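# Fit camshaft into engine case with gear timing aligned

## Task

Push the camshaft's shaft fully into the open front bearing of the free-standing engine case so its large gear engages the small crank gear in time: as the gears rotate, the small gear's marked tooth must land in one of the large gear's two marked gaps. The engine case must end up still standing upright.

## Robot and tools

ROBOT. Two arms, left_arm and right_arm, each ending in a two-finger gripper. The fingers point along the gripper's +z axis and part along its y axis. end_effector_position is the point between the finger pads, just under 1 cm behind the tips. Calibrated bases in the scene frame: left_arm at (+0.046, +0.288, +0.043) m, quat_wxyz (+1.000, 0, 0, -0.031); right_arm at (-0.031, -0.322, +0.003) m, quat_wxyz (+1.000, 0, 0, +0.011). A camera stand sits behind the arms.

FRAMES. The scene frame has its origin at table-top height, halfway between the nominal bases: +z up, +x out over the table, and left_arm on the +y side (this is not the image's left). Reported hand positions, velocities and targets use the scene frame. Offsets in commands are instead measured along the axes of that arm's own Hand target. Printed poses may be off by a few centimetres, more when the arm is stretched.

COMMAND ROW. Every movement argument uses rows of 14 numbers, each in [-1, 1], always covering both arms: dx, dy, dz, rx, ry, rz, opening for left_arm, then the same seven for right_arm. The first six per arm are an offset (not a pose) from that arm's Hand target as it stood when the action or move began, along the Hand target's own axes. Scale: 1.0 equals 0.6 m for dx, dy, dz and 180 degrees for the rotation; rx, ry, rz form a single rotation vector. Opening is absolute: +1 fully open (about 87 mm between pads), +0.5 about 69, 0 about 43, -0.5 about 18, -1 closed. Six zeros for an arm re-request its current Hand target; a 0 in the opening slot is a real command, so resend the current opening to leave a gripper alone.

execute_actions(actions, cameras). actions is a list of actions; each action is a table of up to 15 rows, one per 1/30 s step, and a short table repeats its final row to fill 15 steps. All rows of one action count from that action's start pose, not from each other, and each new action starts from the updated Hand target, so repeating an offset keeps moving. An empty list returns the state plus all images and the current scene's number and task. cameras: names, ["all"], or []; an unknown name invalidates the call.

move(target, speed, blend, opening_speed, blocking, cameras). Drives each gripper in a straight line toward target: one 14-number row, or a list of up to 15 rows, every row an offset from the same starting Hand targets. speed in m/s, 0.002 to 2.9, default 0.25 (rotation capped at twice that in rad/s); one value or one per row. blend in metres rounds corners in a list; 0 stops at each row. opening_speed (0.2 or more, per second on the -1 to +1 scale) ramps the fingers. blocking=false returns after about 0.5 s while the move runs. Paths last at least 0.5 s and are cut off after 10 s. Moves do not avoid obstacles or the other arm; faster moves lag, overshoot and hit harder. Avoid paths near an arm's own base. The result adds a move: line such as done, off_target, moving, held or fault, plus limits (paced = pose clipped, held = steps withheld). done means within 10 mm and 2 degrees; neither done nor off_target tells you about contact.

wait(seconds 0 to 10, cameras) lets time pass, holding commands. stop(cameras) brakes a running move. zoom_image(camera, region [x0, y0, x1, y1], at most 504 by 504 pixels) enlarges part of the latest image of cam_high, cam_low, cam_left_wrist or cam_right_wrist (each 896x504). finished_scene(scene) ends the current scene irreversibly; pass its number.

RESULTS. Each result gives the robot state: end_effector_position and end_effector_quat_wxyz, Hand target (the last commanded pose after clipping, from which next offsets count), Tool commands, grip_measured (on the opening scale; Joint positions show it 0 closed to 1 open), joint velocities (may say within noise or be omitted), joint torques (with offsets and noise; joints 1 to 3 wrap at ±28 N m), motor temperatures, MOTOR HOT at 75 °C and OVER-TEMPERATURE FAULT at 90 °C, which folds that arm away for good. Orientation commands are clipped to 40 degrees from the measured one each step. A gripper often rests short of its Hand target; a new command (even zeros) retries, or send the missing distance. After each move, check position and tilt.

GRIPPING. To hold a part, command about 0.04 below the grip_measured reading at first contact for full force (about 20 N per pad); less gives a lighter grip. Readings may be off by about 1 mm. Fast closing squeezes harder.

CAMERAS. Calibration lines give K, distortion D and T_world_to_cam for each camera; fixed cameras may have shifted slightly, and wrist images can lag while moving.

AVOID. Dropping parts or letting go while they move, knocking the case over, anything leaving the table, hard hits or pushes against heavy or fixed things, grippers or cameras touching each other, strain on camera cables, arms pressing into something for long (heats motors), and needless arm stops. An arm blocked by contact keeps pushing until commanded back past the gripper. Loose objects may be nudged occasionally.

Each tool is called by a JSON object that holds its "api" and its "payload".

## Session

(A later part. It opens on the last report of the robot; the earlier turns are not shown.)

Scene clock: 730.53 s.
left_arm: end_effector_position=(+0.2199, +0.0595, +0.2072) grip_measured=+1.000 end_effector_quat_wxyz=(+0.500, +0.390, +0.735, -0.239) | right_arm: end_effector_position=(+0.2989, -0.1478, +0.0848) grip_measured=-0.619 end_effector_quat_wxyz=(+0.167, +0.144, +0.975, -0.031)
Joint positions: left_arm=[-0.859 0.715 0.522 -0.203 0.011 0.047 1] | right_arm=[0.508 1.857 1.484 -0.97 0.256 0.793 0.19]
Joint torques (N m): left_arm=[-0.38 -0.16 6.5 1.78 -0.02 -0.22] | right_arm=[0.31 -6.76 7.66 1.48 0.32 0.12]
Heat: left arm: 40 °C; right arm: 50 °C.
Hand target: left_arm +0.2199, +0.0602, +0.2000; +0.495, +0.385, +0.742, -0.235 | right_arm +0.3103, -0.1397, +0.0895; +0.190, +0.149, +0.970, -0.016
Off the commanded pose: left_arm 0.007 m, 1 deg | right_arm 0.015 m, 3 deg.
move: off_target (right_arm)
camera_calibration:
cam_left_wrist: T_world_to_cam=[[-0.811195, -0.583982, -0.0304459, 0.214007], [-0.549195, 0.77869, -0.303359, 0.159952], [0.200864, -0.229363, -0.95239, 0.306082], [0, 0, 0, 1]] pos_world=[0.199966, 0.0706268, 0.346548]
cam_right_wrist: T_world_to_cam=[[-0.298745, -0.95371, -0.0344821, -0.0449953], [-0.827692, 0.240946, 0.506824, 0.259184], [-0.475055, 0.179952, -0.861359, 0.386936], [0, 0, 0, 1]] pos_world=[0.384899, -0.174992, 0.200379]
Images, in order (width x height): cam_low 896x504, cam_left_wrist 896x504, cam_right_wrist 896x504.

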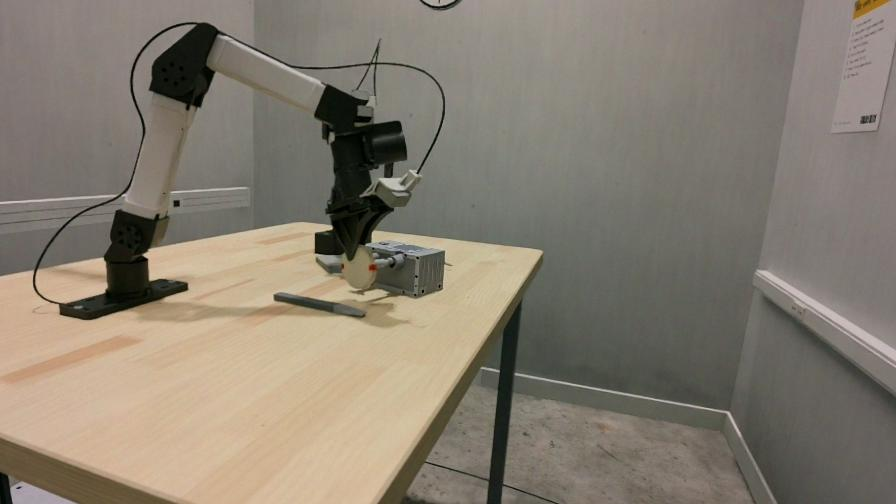

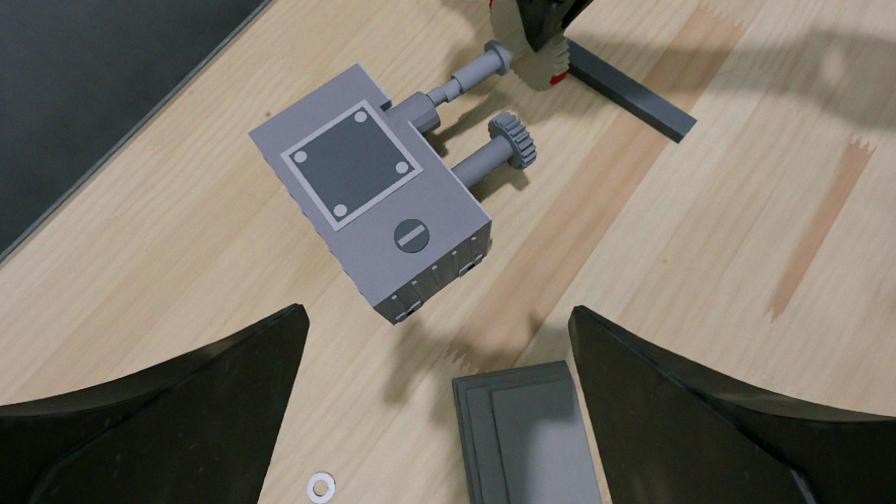

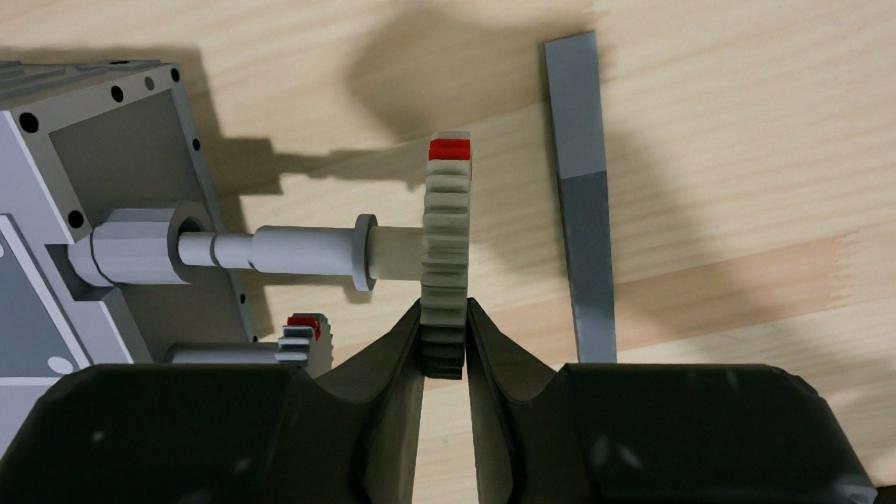

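{"api": "move", "payload": {"target": [0,0,0,0,0,0,1,0.002,-0.0,0.005,0,0,0,-0.75], "speed": 0.04, "cameras": ["cam_low","cam_left_wrist","cam_right_wrist"]}}

{"api": "zoom_image", "payload": {"camera": "cam_low", "region": [350, 235, 420, 285]}}

{"api": "zoom_image", "payload": {"camera": "cam_right_wrist", "region": [50, 150, 300, 350]}}

Scene clock: 739.27 s.
left_arm: end_effector_position=(+0.2199, +0.0595, +0.2072) grip_measured=+1.000 end_effector_quat_wxyz=(+0.500, +0.390, +0.735, -0.239) | right_arm: end_effector_position=(+0.2990, -0.1478, +0.0849) grip_measured=-0.619 end_effector_quat_wxyz=(+0.167, +0.144, +0.975, -0.031)
Joint positions: left_arm=[-0.859 0.715 0.522 -0.203 0.011 0.047 1] | right_arm=[0.508 1.857 1.484 -0.97 0.256 0.793 0.19]
Joint torques (N m): left_arm=[-0.58 -0.1 6.49 1.79 -0.03 -0.22] | right_arm=[0.32 -6.58 6.72 1.6 0.32 0.13]
Heat: left arm: 40 °C; right arm: 49 °C.
Hand target: left_arm +0.2199, +0.0602, +0.2000; +0.495, +0.385, +0.742, -0.235 | right_arm +0.3103, -0.1396, +0.0863; +0.190, +0.149, +0.970, -0.016
Off the commanded pose: left_arm 0.007 m, 1 deg | right_arm 0.014 m, 3 deg.
move: off_target (right_arm)
camera_calibration:
cam_left_wrist: T_world_to_cam=[[-0.811195, -0.583982, -0.0304459, 0.214007], [-0.549195, 0.77869, -0.303359, 0.159952], [0.200864, -0.229363, -0.95239, 0.306082], [0, 0, 0, 1]] pos_world=[0.199966, 0.0706268, 0.346548]
cam_right_wrist: T_world_to_cam=[[-0.298764, -0.953693, -0.0347875, -0.0448907], [-0.827849, 0.240861, 0.506607, 0.259306], [-0.474769, 0.180155, -0.861475, 0.387018], [0, 0, 0, 1]] pos_world=[0.384999, -0.174992, 0.200478]
Images, in order (width x height): cam_low 896x504, cam_left_wrist 896x504, cam_right_wrist 896x504.

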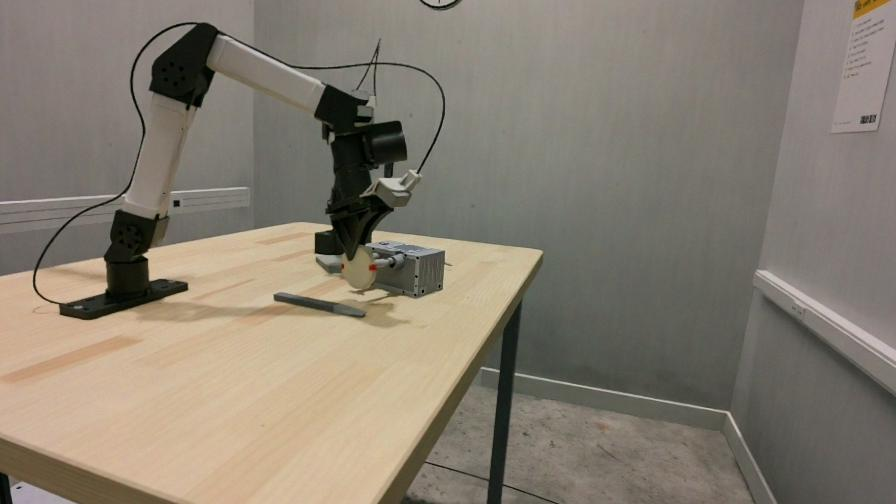

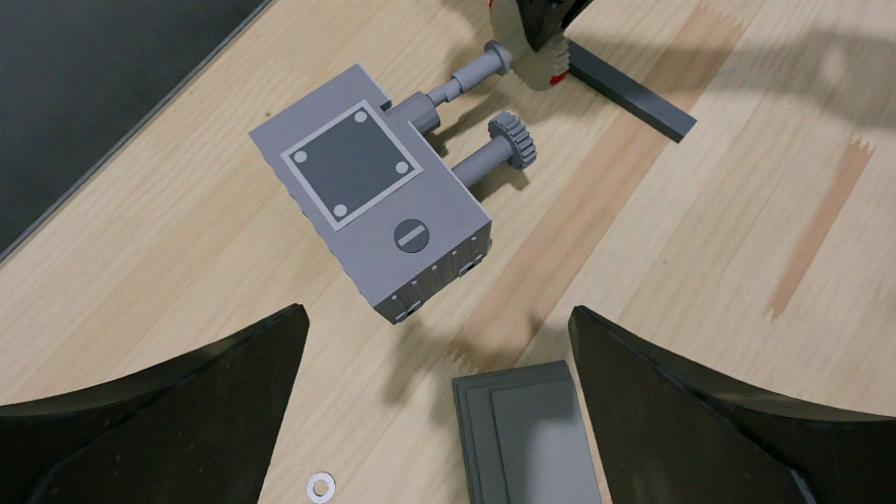

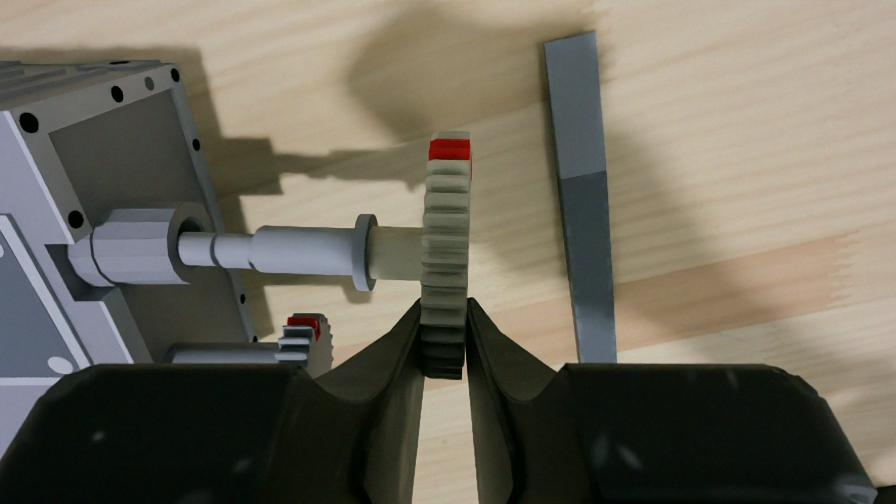

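Scaled by 7.200 from the camera's 896x504 image, which has a finer 1280x720 frame.

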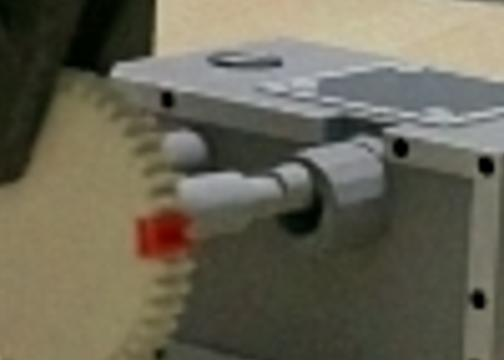

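Scaled by 2.016 from the camera's 896x504 image, which has a finer 1280x720 frame.

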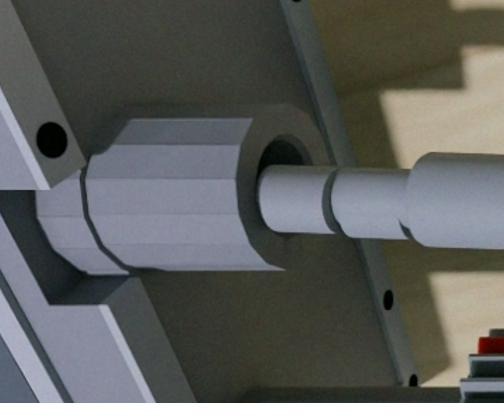

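{"api": "move", "payload": {"target": [0,0,0,0,0,0,1,0.002,-0.003,0.005,0,0,0,-0.75], "speed": 0.04, "cameras": []}}

Scene clock: 744.90 s.
left_arm: end_effector_position=(+0.2199, +0.0595, +0.2072) grip_measured=+1.000 end_effector_quat_wxyz=(+0.500, +0.390, +0.735, -0.239) | right_arm: end_effector_position=(+0.3009, -0.1467, +0.0804) grip_measured=-0.619 end_effector_quat_wxyz=(+0.171, +0.145, +0.974, -0.027)
Joint positions: left_arm=[-0.859 0.715 0.522 -0.203 0.011 0.047 1] | right_arm=[0.508 1.857 1.465 -0.939 0.256 0.793 0.19]
Joint torques (N m): left_arm=[-0.4 -0.16 6.64 1.8 0.01 -0.26] | right_arm=[0.06 -6.82 6.87 1.45 0.31 0.1]
Heat: left arm: 40 °C; right arm: 49 °C.
Hand target: left_arm +0.2199, +0.0602, +0.2000; +0.495, +0.385, +0.742, -0.235 | right_arm +0.3098, -0.1413, +0.0830; +0.190, +0.149, +0.970, -0.016
Off the commanded pose: left_arm 0.007 m, 1 deg | right_arm 0.011 m, 3 deg.
move: off_target (right_arm)
No camera images: "cameras" was empty.

{"api": "wait", "payload": {"seconds": 0, "cameras": ["all"]}}

{"api": "zoom_image", "payload": {"camera": "cam_low", "region": [350, 235, 420, 285]}}

{"api": "zoom_image", "payload": {"camera": "cam_left_wrist", "region": [370, 30, 570, 180]}}

{"api": "zoom_image", "payload": {"camera": "cam_right_wrist", "region": [50, 150, 300, 350]}}

Scene clock: 750.27 s.
left_arm: end_effector_position=(+0.2199, +0.0595, +0.2072) grip_measured=+1.000 end_effector_quat_wxyz=(+0.500, +0.390, +0.735, -0.239) | right_arm: end_effector_position=(+0.3010, -0.1466, +0.0804) grip_measured=-0.619 end_effector_quat_wxyz=(+0.171, +0.145, +0.974, -0.027)
Joint positions: left_arm=[-0.859 0.715 0.522 -0.203 0.011 0.047 1] | right_arm=[0.508 1.857 1.465 -0.939 0.256 0.793 0.19]
Joint torques (N m): left_arm=[-0.4 -0.2 6.63 1.79 0.01 -0.28] | right_arm=[0.06 -6.82 6.87 1.46 0.32 0.1]
Heat: left arm: 40 °C; right arm: 48 °C.
Hand target: left_arm +0.2199, +0.0602, +0.2000; +0.495, +0.385, +0.742, -0.235 | right_arm +0.3098, -0.1413, +0.0830; +0.190, +0.149, +0.970, -0.016
Tool commands: left_gripper/opening=+1.0 right_gripper/opening=-0.75
Off the commanded pose: left_arm 0.007 m, 1 deg | right_arm 0.011 m, 3 deg.
camera_calibration:
cam_left_wrist: T_world_to_cam=[[-0.811195, -0.583982, -0.0304459, 0.214007], [-0.549195, 0.77869, -0.303359, 0.159952], [0.200864, -0.229363, -0.95239, 0.306082], [0, 0, 0, 1]] pos_world=[0.199966, 0.0706268, 0.346548]
cam_right_wrist: T_world_to_cam=[[-0.29841, -0.953446, -0.0435018, -0.0426866], [-0.832951, 0.237903, 0.499595, 0.264557], [-0.465988, 0.185319, -0.865166, 0.382347], [0, 0, 0, 1]] pos_world=[0.385794, -0.174495, 0.196765]

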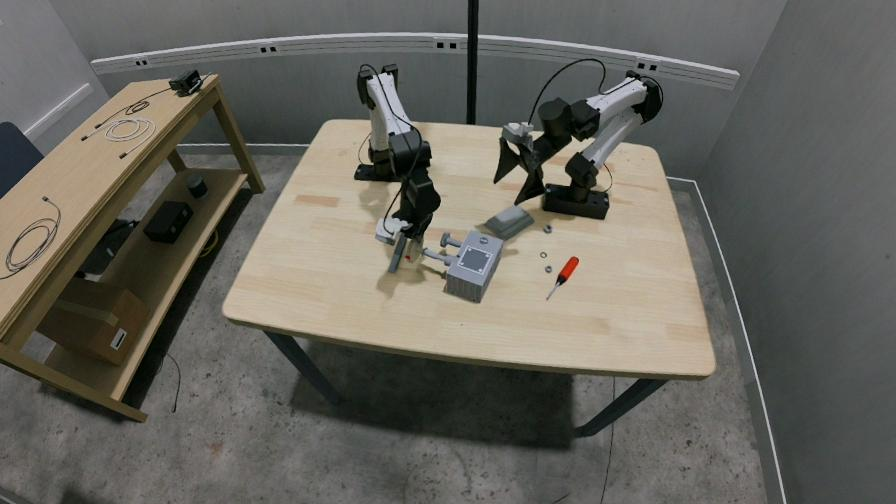

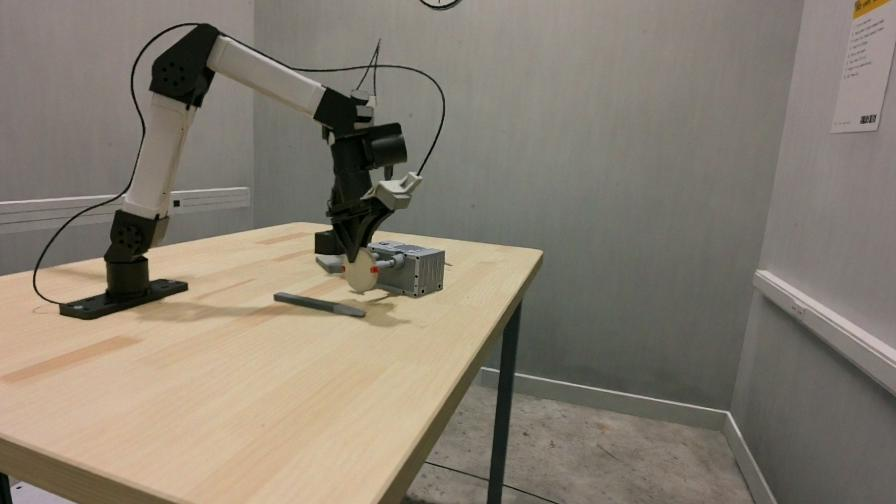

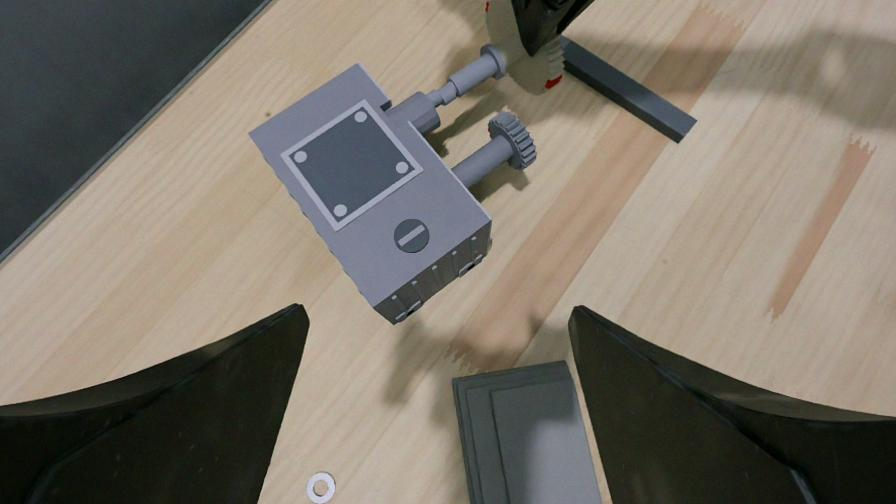

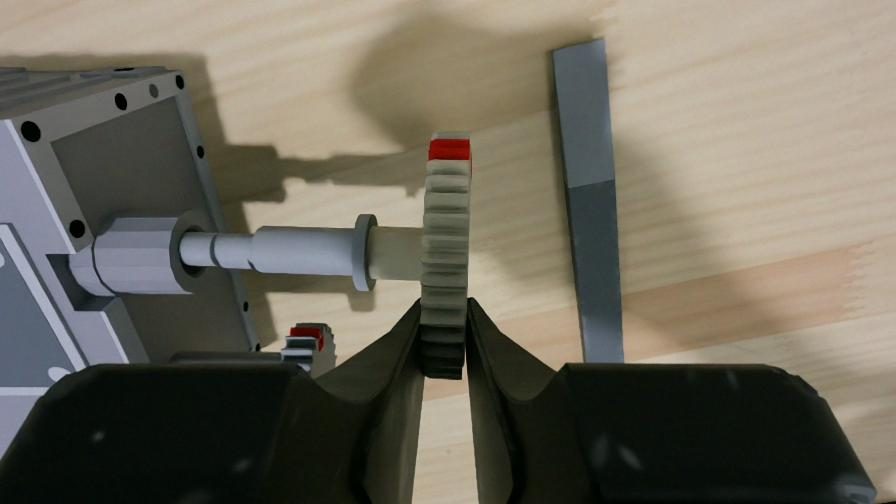

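Scaled by 7.200 from the camera's 896x504 image, which has a finer 1280x720 frame.

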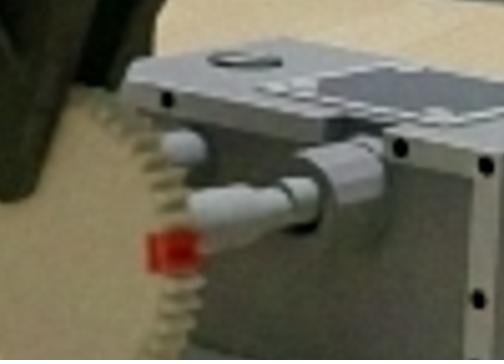

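Scaled by 2.520 from the camera's 896x504 image, which has a finer 1280x720 frame.

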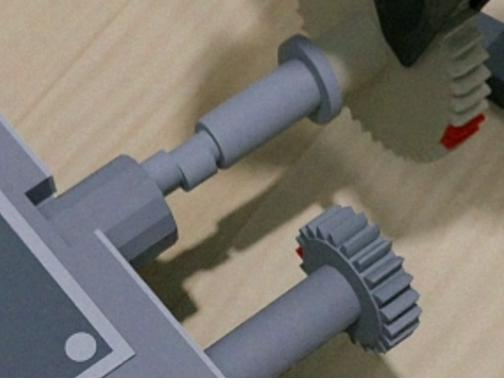

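Scaled by 2.016 from the camera's 896x504 image, which has a finer 1280x720 frame.

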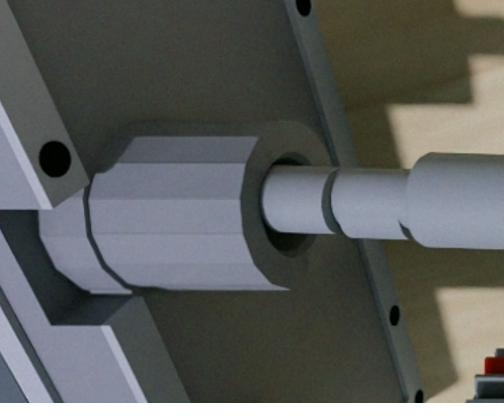

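{"api": "move", "payload": {"target": [0,0,0,0,0,0,1,0,0.022,0,0,0,0,-0.75], "speed": 0.04, "cameras": ["cam_low","cam_left_wrist","cam_right_wrist"]}}

{"api": "zoom_image", "payload": {"camera": "cam_low", "region": [350, 235, 420, 285]}}

{"api": "zoom_image", "payload": {"camera": "cam_left_wrist", "region": [370, 30, 570, 180]}}

{"api": "zoom_image", "payload": {"camera": "cam_right_wrist", "region": [50, 150, 300, 350]}}

Scene clock: 760.07 s.
left_arm: end_effector_position=(+0.2199, +0.0595, +0.2072) grip_measured=+1.000 end_effector_quat_wxyz=(+0.500, +0.390, +0.735, -0.239) | right_arm: end_effector_position=(+0.3011, -0.1370, +0.0737) grip_measured=-0.626 end_effector_quat_wxyz=(+0.167, +0.145, +0.975, -0.028)
Joint positions: left_arm=[-0.859 0.715 0.522 -0.203 0.011 0.047 1] | right_arm=[0.528 1.889 1.481 -0.937 0.256 0.815 0.187]
Joint torques (N m): left_arm=[-0.53 -0.35 6.49 1.81 0.04 -0.25] | right_arm=[0.36 -6.61 10.07 1.19 0.38 0.11]
Heat: left arm: 40 °C; right arm: 47 °C.
Hand target: left_arm +0.2199, +0.0602, +0.2000; +0.495, +0.385, +0.742, -0.235 | right_arm +0.3136, -0.1287, +0.0833; +0.190, +0.149, +0.970, -0.016
Off the commanded pose: left_arm 0.007 m, 1 deg | right_arm 0.018 m, 3 deg.
move: off_target (right_arm)
camera_calibration:
cam_left_wrist: T_world_to_cam=[[-0.811195, -0.583982, -0.0304459, 0.214007], [-0.549195, 0.77869, -0.303359, 0.159952], [0.200864, -0.229363, -0.95239, 0.306082], [0, 0, 0, 1]] pos_world=[0.199966, 0.0706268, 0.346548]
cam_right_wrist: T_world_to_cam=[[-0.299454, -0.953252, -0.0404643, -0.0337675], [-0.828085, 0.2386, 0.507293, 0.263785], [-0.473923, 0.185419, -0.860823, 0.376799], [0, 0, 0, 1]] pos_world=[0.386898, -0.164994, 0.189175]
Images, in order (width x height): cam_low 896x504, cam_left_wrist 896x504, cam_right_wrist 896x504.

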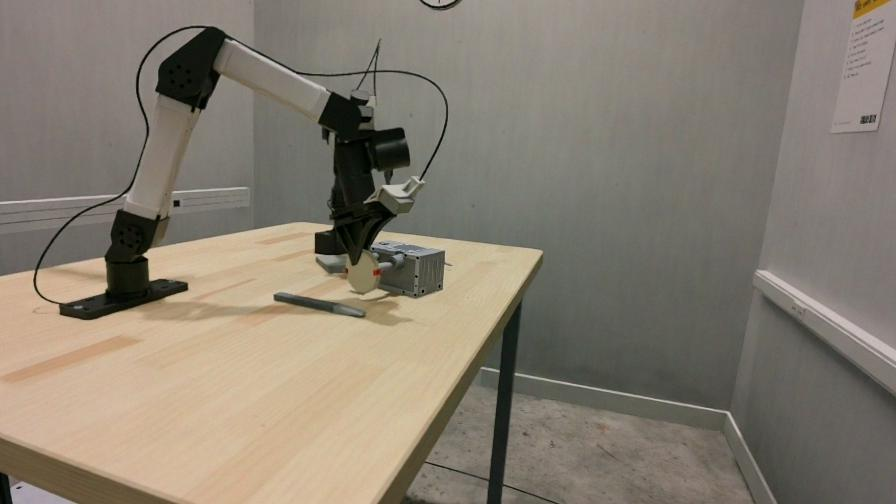

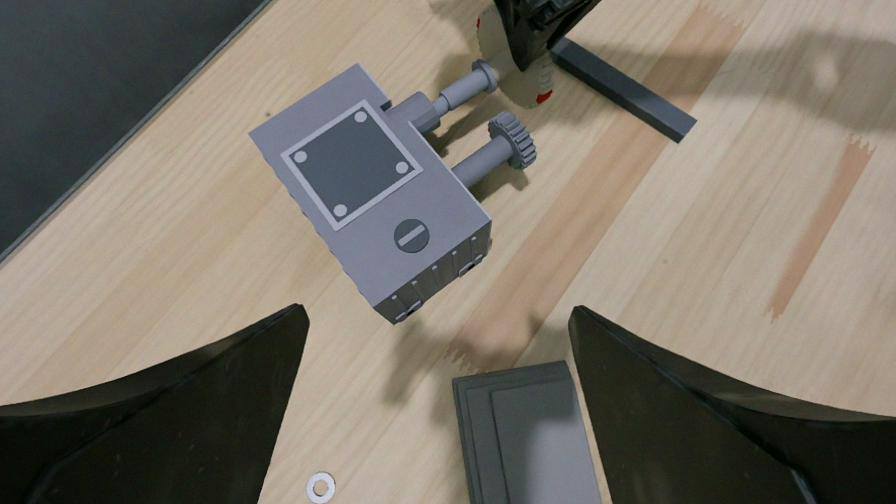

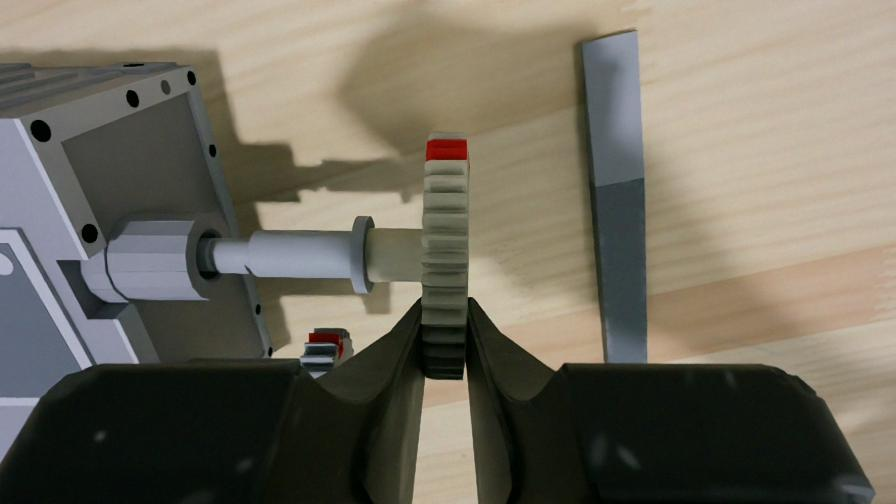

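Scaled by 7.200 from the camera's 896x504 image, which has a finer 1280x720 frame.

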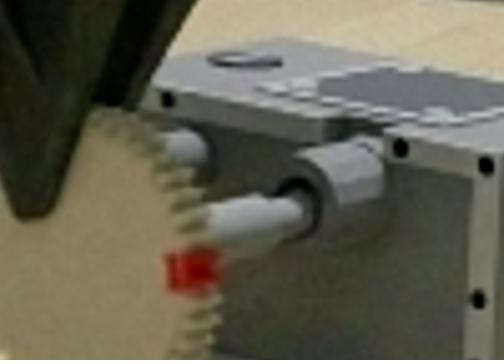

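Scaled by 2.520 from the camera's 896x504 image, which has a finer 1280x720 frame.

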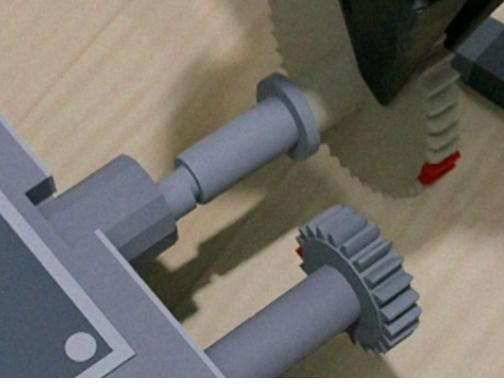

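Scaled by 2.016 from the camera's 896x504 image, which has a finer 1280x720 frame.

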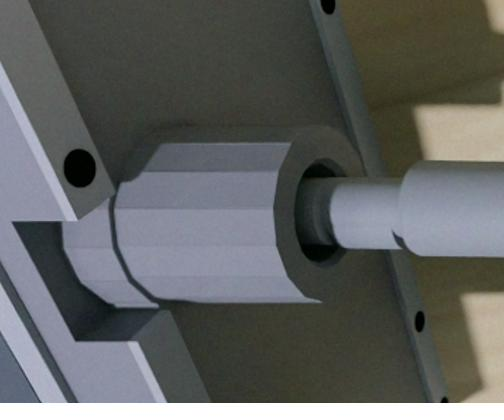

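{"api": "move", "payload": {"target": [0,0,0,0,0,0,1,-0.0068,0,-0.008,0,0,0,-0.75], "speed": 0.04, "cameras": ["cam_low","cam_left_wrist","cam_right_wrist"]}}

{"api": "zoom_image", "payload": {"camera": "cam_low", "region": [350, 235, 420, 285]}}

{"api": "zoom_image", "payload": {"camera": "cam_left_wrist", "region": [370, 30, 570, 180]}}

{"api": "zoom_image", "payload": {"camera": "cam_right_wrist", "region": [50, 150, 300, 350]}}

Scene clock: 771.33 s.
left_arm: end_effector_position=(+0.2199, +0.0595, +0.2072) grip_measured=+1.000 end_effector_quat_wxyz=(+0.500, +0.390, +0.735, -0.239) | right_arm: end_effector_position=(+0.3046, -0.1350, +0.0766) grip_measured=-0.626 end_effector_quat_wxyz=(+0.170, +0.145, +0.974, -0.026)
Joint positions: left_arm=[-0.859 0.715 0.522 -0.203 0.011 0.047 1] | right_arm=[0.528 1.895 1.5 -0.942 0.256 0.815 0.187]
Joint torques (N m): left_arm=[-0.51 -0.35 6.61 1.77 0 -0.21] | right_arm=[0.03 -7.01 10.74 1 0.36 0.06]
Heat: left arm: 40 °C; right arm: 47 °C.
Hand target: left_arm +0.2199, +0.0602, +0.2000; +0.495, +0.385, +0.742, -0.235 | right_arm +0.3155, -0.1294, +0.0892; +0.190, +0.149, +0.970, -0.016
Off the commanded pose: left_arm 0.007 m, 1 deg | right_arm 0.018 m, 3 deg.
move: off_target (right_arm)
camera_calibration:
cam_left_wrist: T_world_to_cam=[[-0.811195, -0.583982, -0.0304459, 0.214007], [-0.549195, 0.77869, -0.303359, 0.159952], [0.200864, -0.229363, -0.95239, 0.306082], [0, 0, 0, 1]] pos_world=[0.199966, 0.0706268, 0.346548]
cam_right_wrist: T_world_to_cam=[[-0.299194, -0.953069, -0.0462813, -0.0302506], [-0.831633, 0.236677, 0.502366, 0.265933], [-0.467836, 0.188794, -0.863416, 0.379379], [0, 0, 0, 1]] pos_world=[0.389595, -0.163395, 0.192566]
Images, in order (width x height): cam_low 896x504, cam_left_wrist 896x504, cam_right_wrist 896x504.

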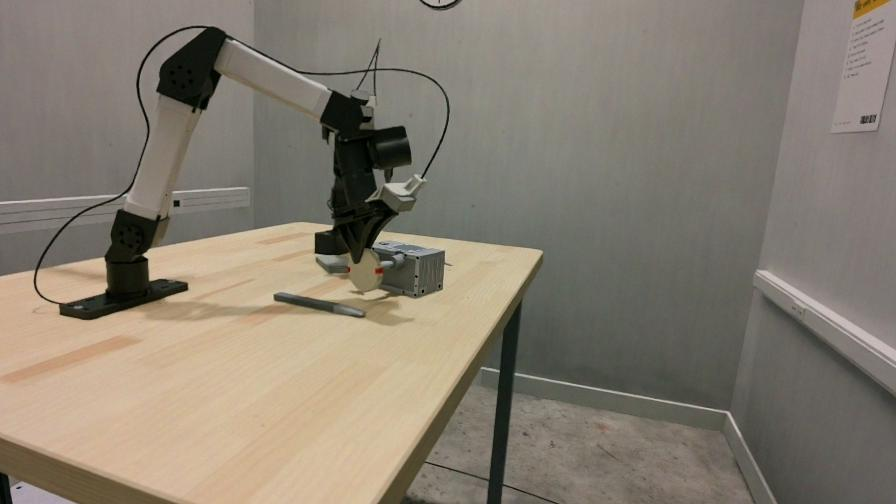

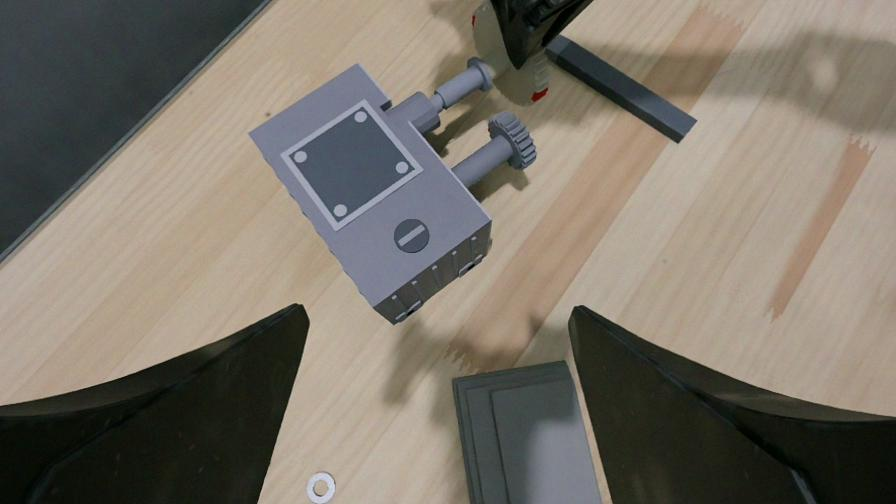

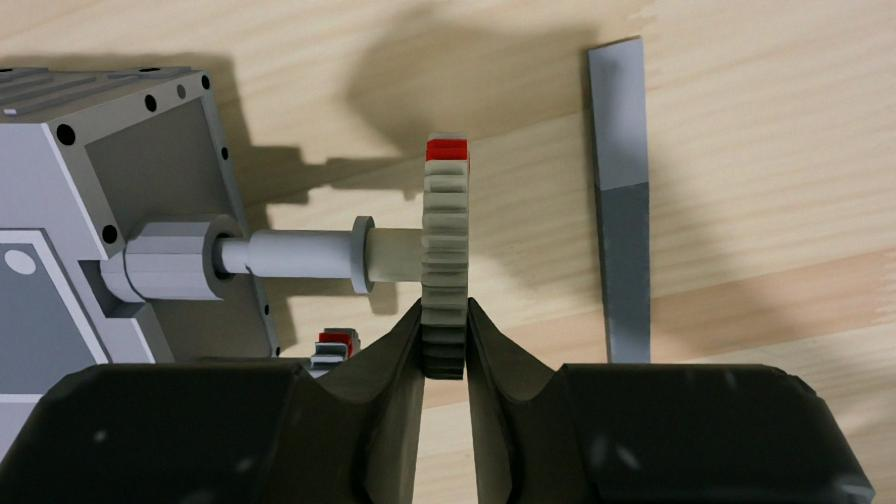

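Scaled by 7.200 from the camera's 896x504 image, which has a finer 1280x720 frame.

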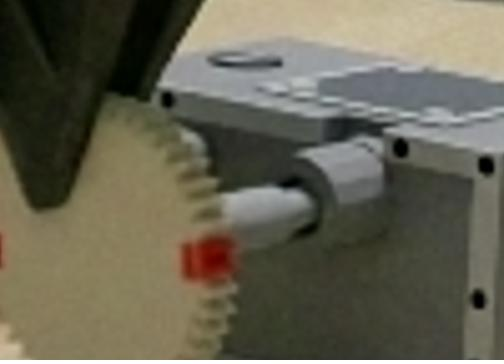

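Scaled by 2.520 from the camera's 896x504 image, which has a finer 1280x720 frame.

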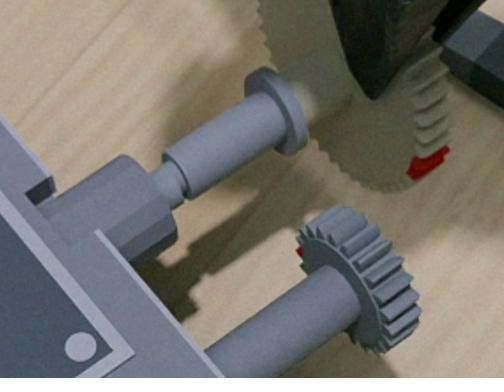

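Scaled by 2.016 from the camera's 896x504 image, which has a finer 1280x720 frame.

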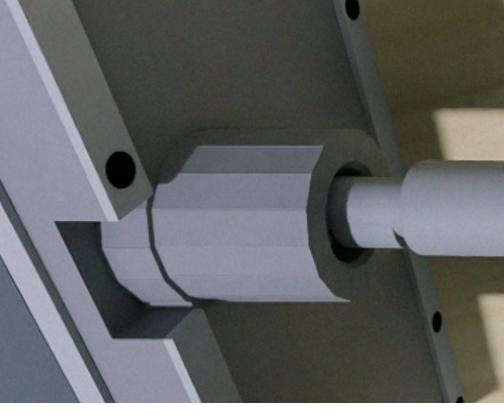

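{"api": "move", "payload": {"target": [0,0,0,0,0,0,1,-0.0018,0.02,-0.0042,0,0,0,-0.75], "speed": 0.04, "cameras": ["cam_low","cam_left_wrist","cam_right_wrist"]}}

{"api": "zoom_image", "payload": {"camera": "cam_low", "region": [340, 230, 424, 290]}}

{"api": "zoom_image", "payload": {"camera": "cam_left_wrist", "region": [370, 30, 570, 180]}}

{"api": "zoom_image", "payload": {"camera": "cam_right_wrist", "region": [50, 150, 300, 350]}}

Scene clock: 784.27 s.
left_arm: end_effector_position=(+0.2199, +0.0595, +0.2072) grip_measured=+1.000 end_effector_quat_wxyz=(+0.500, +0.390, +0.735, -0.239) | right_arm: end_effector_position=(+0.3077, -0.1250, +0.0783) grip_measured=-0.626 end_effector_quat_wxyz=(+0.167, +0.142, +0.975, -0.027)
Joint positions: left_arm=[-0.859 0.715 0.522 -0.203 0.011 0.047 1] | right_arm=[0.545 1.932 1.558 -0.974 0.257 0.827 0.187]
Joint torques (N m): left_arm=[-0.43 -0.38 6.54 1.78 -0.04 -0.24] | right_arm=[0.28 -7.43 10.86 0.99 0.41 0.15]
Heat: left arm: 40 °C; right arm: 48 °C.
Hand target: left_arm +0.2199, +0.0602, +0.2000; +0.495, +0.385, +0.742, -0.235 | right_arm +0.3191, -0.1180, +0.0924; +0.190, +0.149, +0.970, -0.016
Off the commanded pose: left_arm 0.007 m, 1 deg | right_arm 0.019 m, 3 deg.
move: off_target (right_arm)
camera_calibration:
cam_left_wrist: T_world_to_cam=[[-0.811195, -0.583982, -0.0304459, 0.214007], [-0.549195, 0.77869, -0.303359, 0.159952], [0.200864, -0.229363, -0.95239, 0.306082], [0, 0, 0, 1]] pos_world=[0.199966, 0.0706268, 0.346548]
cam_right_wrist: T_world_to_cam=[[-0.294001, -0.954906, -0.0414489, -0.0219389], [-0.829332, 0.233301, 0.507719, 0.263727], [-0.475154, 0.183645, -0.860525, 0.381841], [0, 0, 0, 1]] pos_world=[0.3937, -0.1526, 0.193775]
Images, in order (width x height): cam_low 896x504, cam_left_wrist 896x504, cam_right_wrist 896x504.

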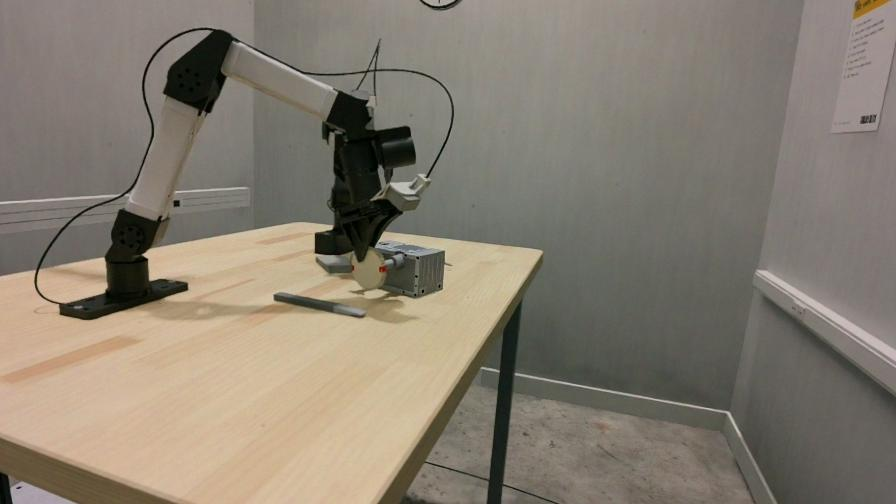

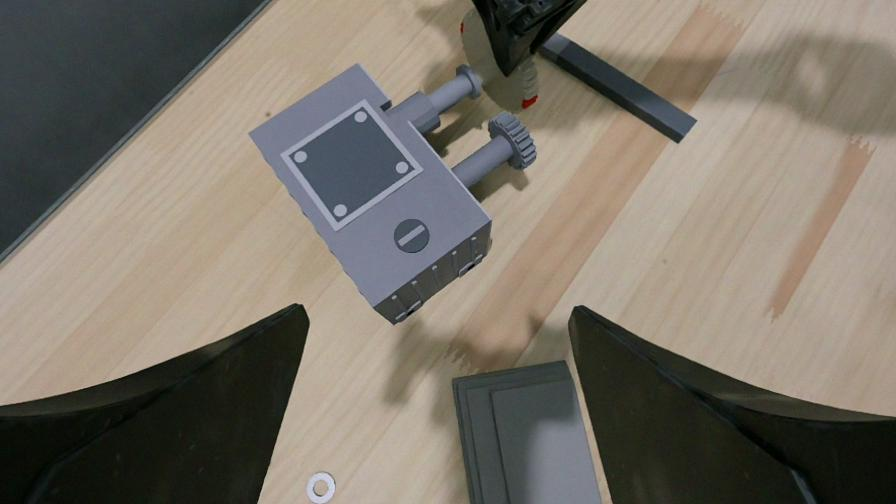

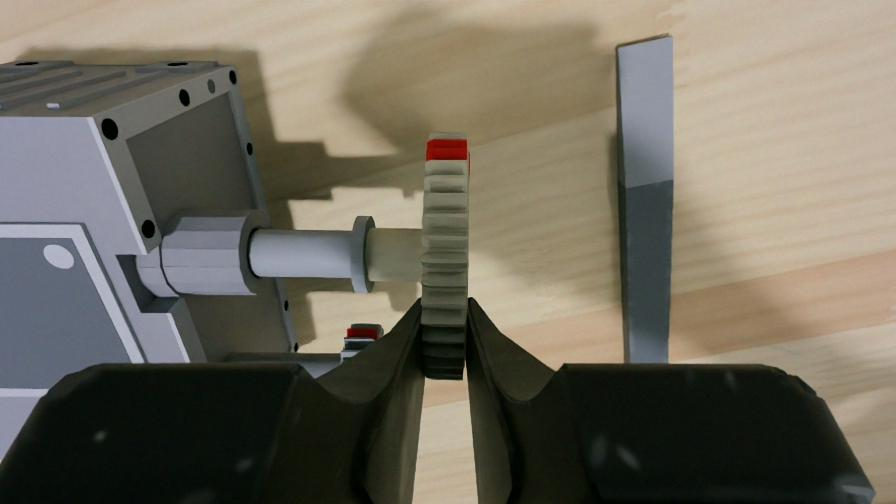

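Scaled by 6.000 from the camera's 896x504 image, which has a finer 1280x720 frame.

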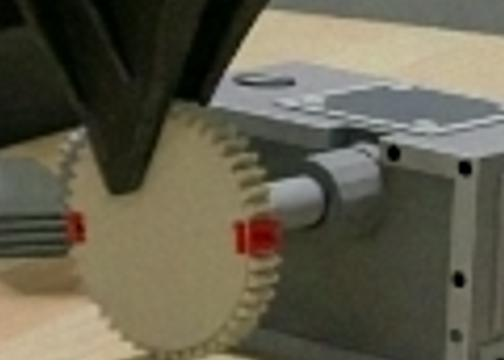

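Scaled by 2.520 from the camera's 896x504 image, which has a finer 1280x720 frame.

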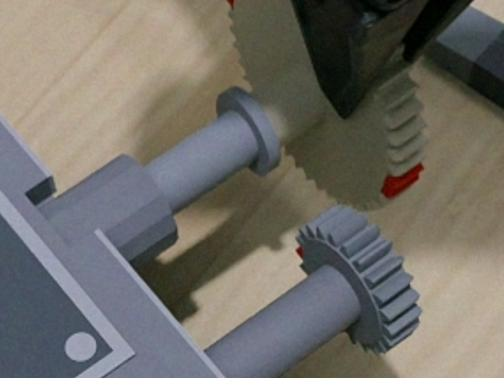

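Scaled by 2.016 from the camera's 896x504 image, which has a finer 1280x720 frame.

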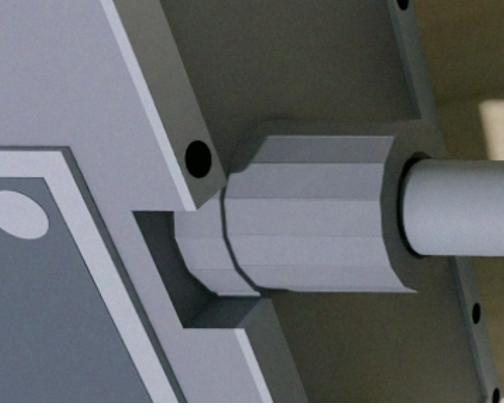

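{"api": "move", "payload": {"target": [0,0,0,0,0,0,1,-0.0008,0.02,-0.0022,0,0,0,-0.75], "speed": 0.04, "cameras": ["cam_low","cam_left_wrist","cam_right_wrist"]}}

{"api": "zoom_image", "payload": {"camera": "cam_low", "region": [340, 230, 424, 290]}}

{"api": "zoom_image", "payload": {"camera": "cam_left_wrist", "region": [370, 30, 570, 180]}}

{"api": "zoom_image", "payload": {"camera": "cam_right_wrist", "region": [150, 150, 400, 350]}}

Scene clock: 798.80 s.
left_arm: end_effector_position=(+0.2199, +0.0595, +0.2072) grip_measured=+1.000 end_effector_quat_wxyz=(+0.500, +0.390, +0.735, -0.239) | right_arm: end_effector_position=(+0.3092, -0.1176, +0.0788) grip_measured=-0.626 end_effector_quat_wxyz=(+0.162, +0.140, +0.976, -0.034)
Joint positions: left_arm=[-0.859 0.715 0.522 -0.203 0.011 0.047 1] | right_arm=[0.562 1.969 1.614 -1.012 0.266 0.841 0.187]
Joint torques (N m): left_arm=[-0.51 -0.06 6.54 1.79 0 -0.24] | right_arm=[0.5 -7.73 11.12 1.08 0.37 0.23]
Heat: left arm: 40 °C; right arm: 51 °C.
Hand target: left_arm +0.2199, +0.0602, +0.2000; +0.495, +0.385, +0.742, -0.235 | right_arm +0.3225, -0.1066, +0.0940; +0.190, +0.149, +0.970, -0.016
Off the commanded pose: left_arm 0.007 m, 1 deg | right_arm 0.023 m, 4 deg.
move: off_target (right_arm)
camera_calibration:
cam_left_wrist: T_world_to_cam=[[-0.811195, -0.583982, -0.0304459, 0.214007], [-0.549195, 0.77869, -0.303359, 0.159952], [0.200864, -0.229363, -0.95239, 0.306082], [0, 0, 0, 1]] pos_world=[0.199966, 0.0706268, 0.346548]
cam_right_wrist: T_world_to_cam=[[-0.292865, -0.955826, -0.0250509, -0.0160861], [-0.82416, 0.239066, 0.513428, 0.261618], [-0.484758, 0.171011, -0.857767, 0.382875], [0, 0, 0, 1]] pos_world=[0.396506, -0.143395, 0.193692]
Images, in order (width x height): cam_low 896x504, cam_left_wrist 896x504, cam_right_wrist 896x504.

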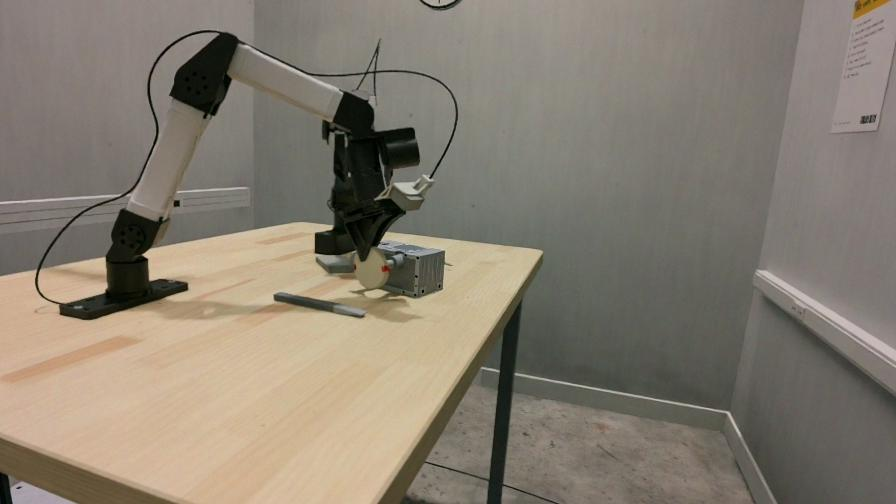

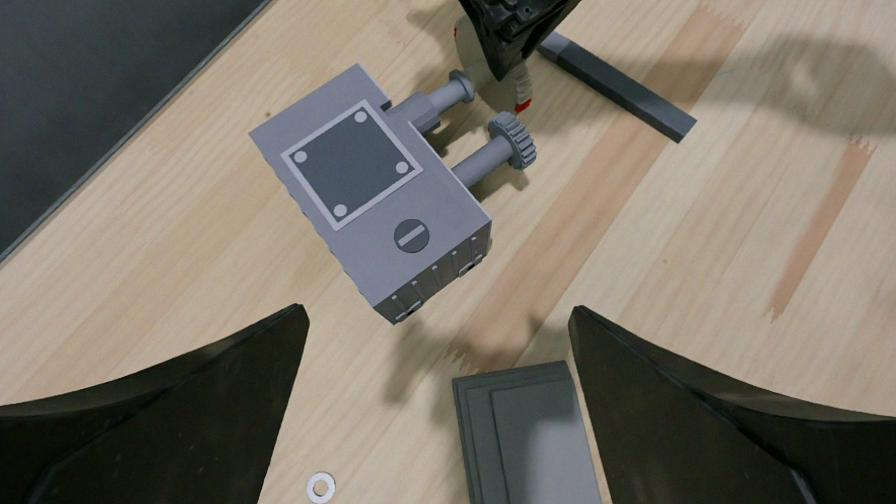

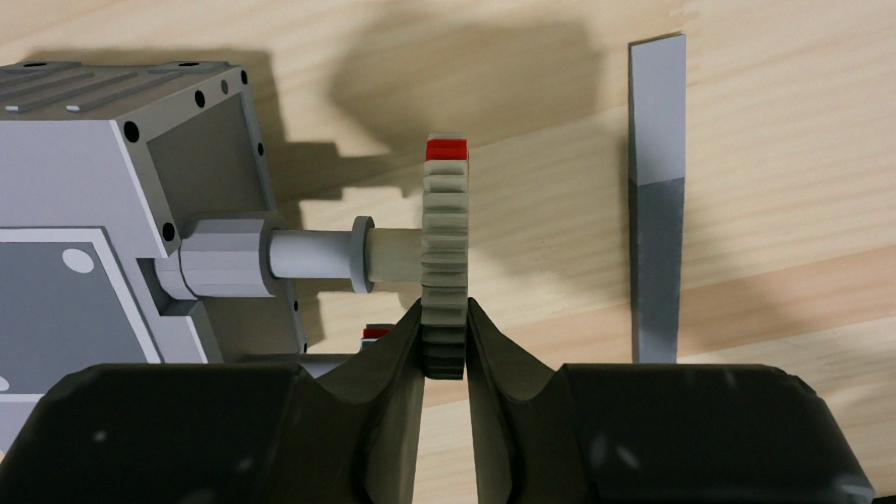

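Scaled by 6.000 from the camera's 896x504 image, which has a finer 1280x720 frame.

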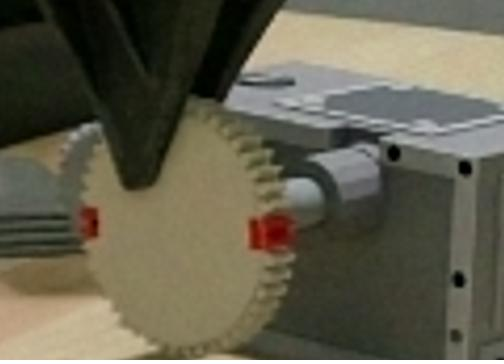

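Scaled by 2.520 from the camera's 896x504 image, which has a finer 1280x720 frame.

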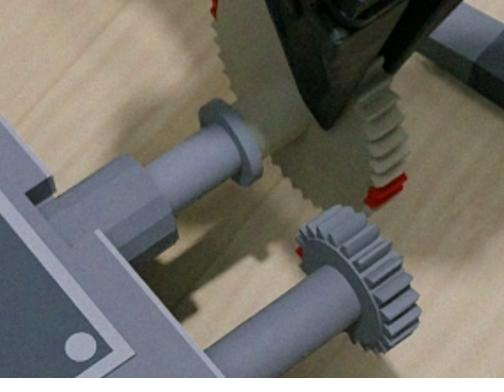

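Scaled by 2.016 from the camera's 896x504 image, which has a finer 1280x720 frame.

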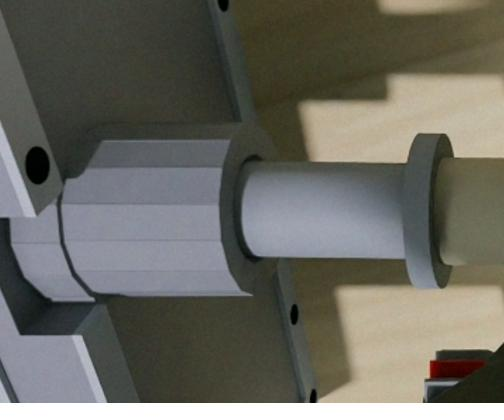

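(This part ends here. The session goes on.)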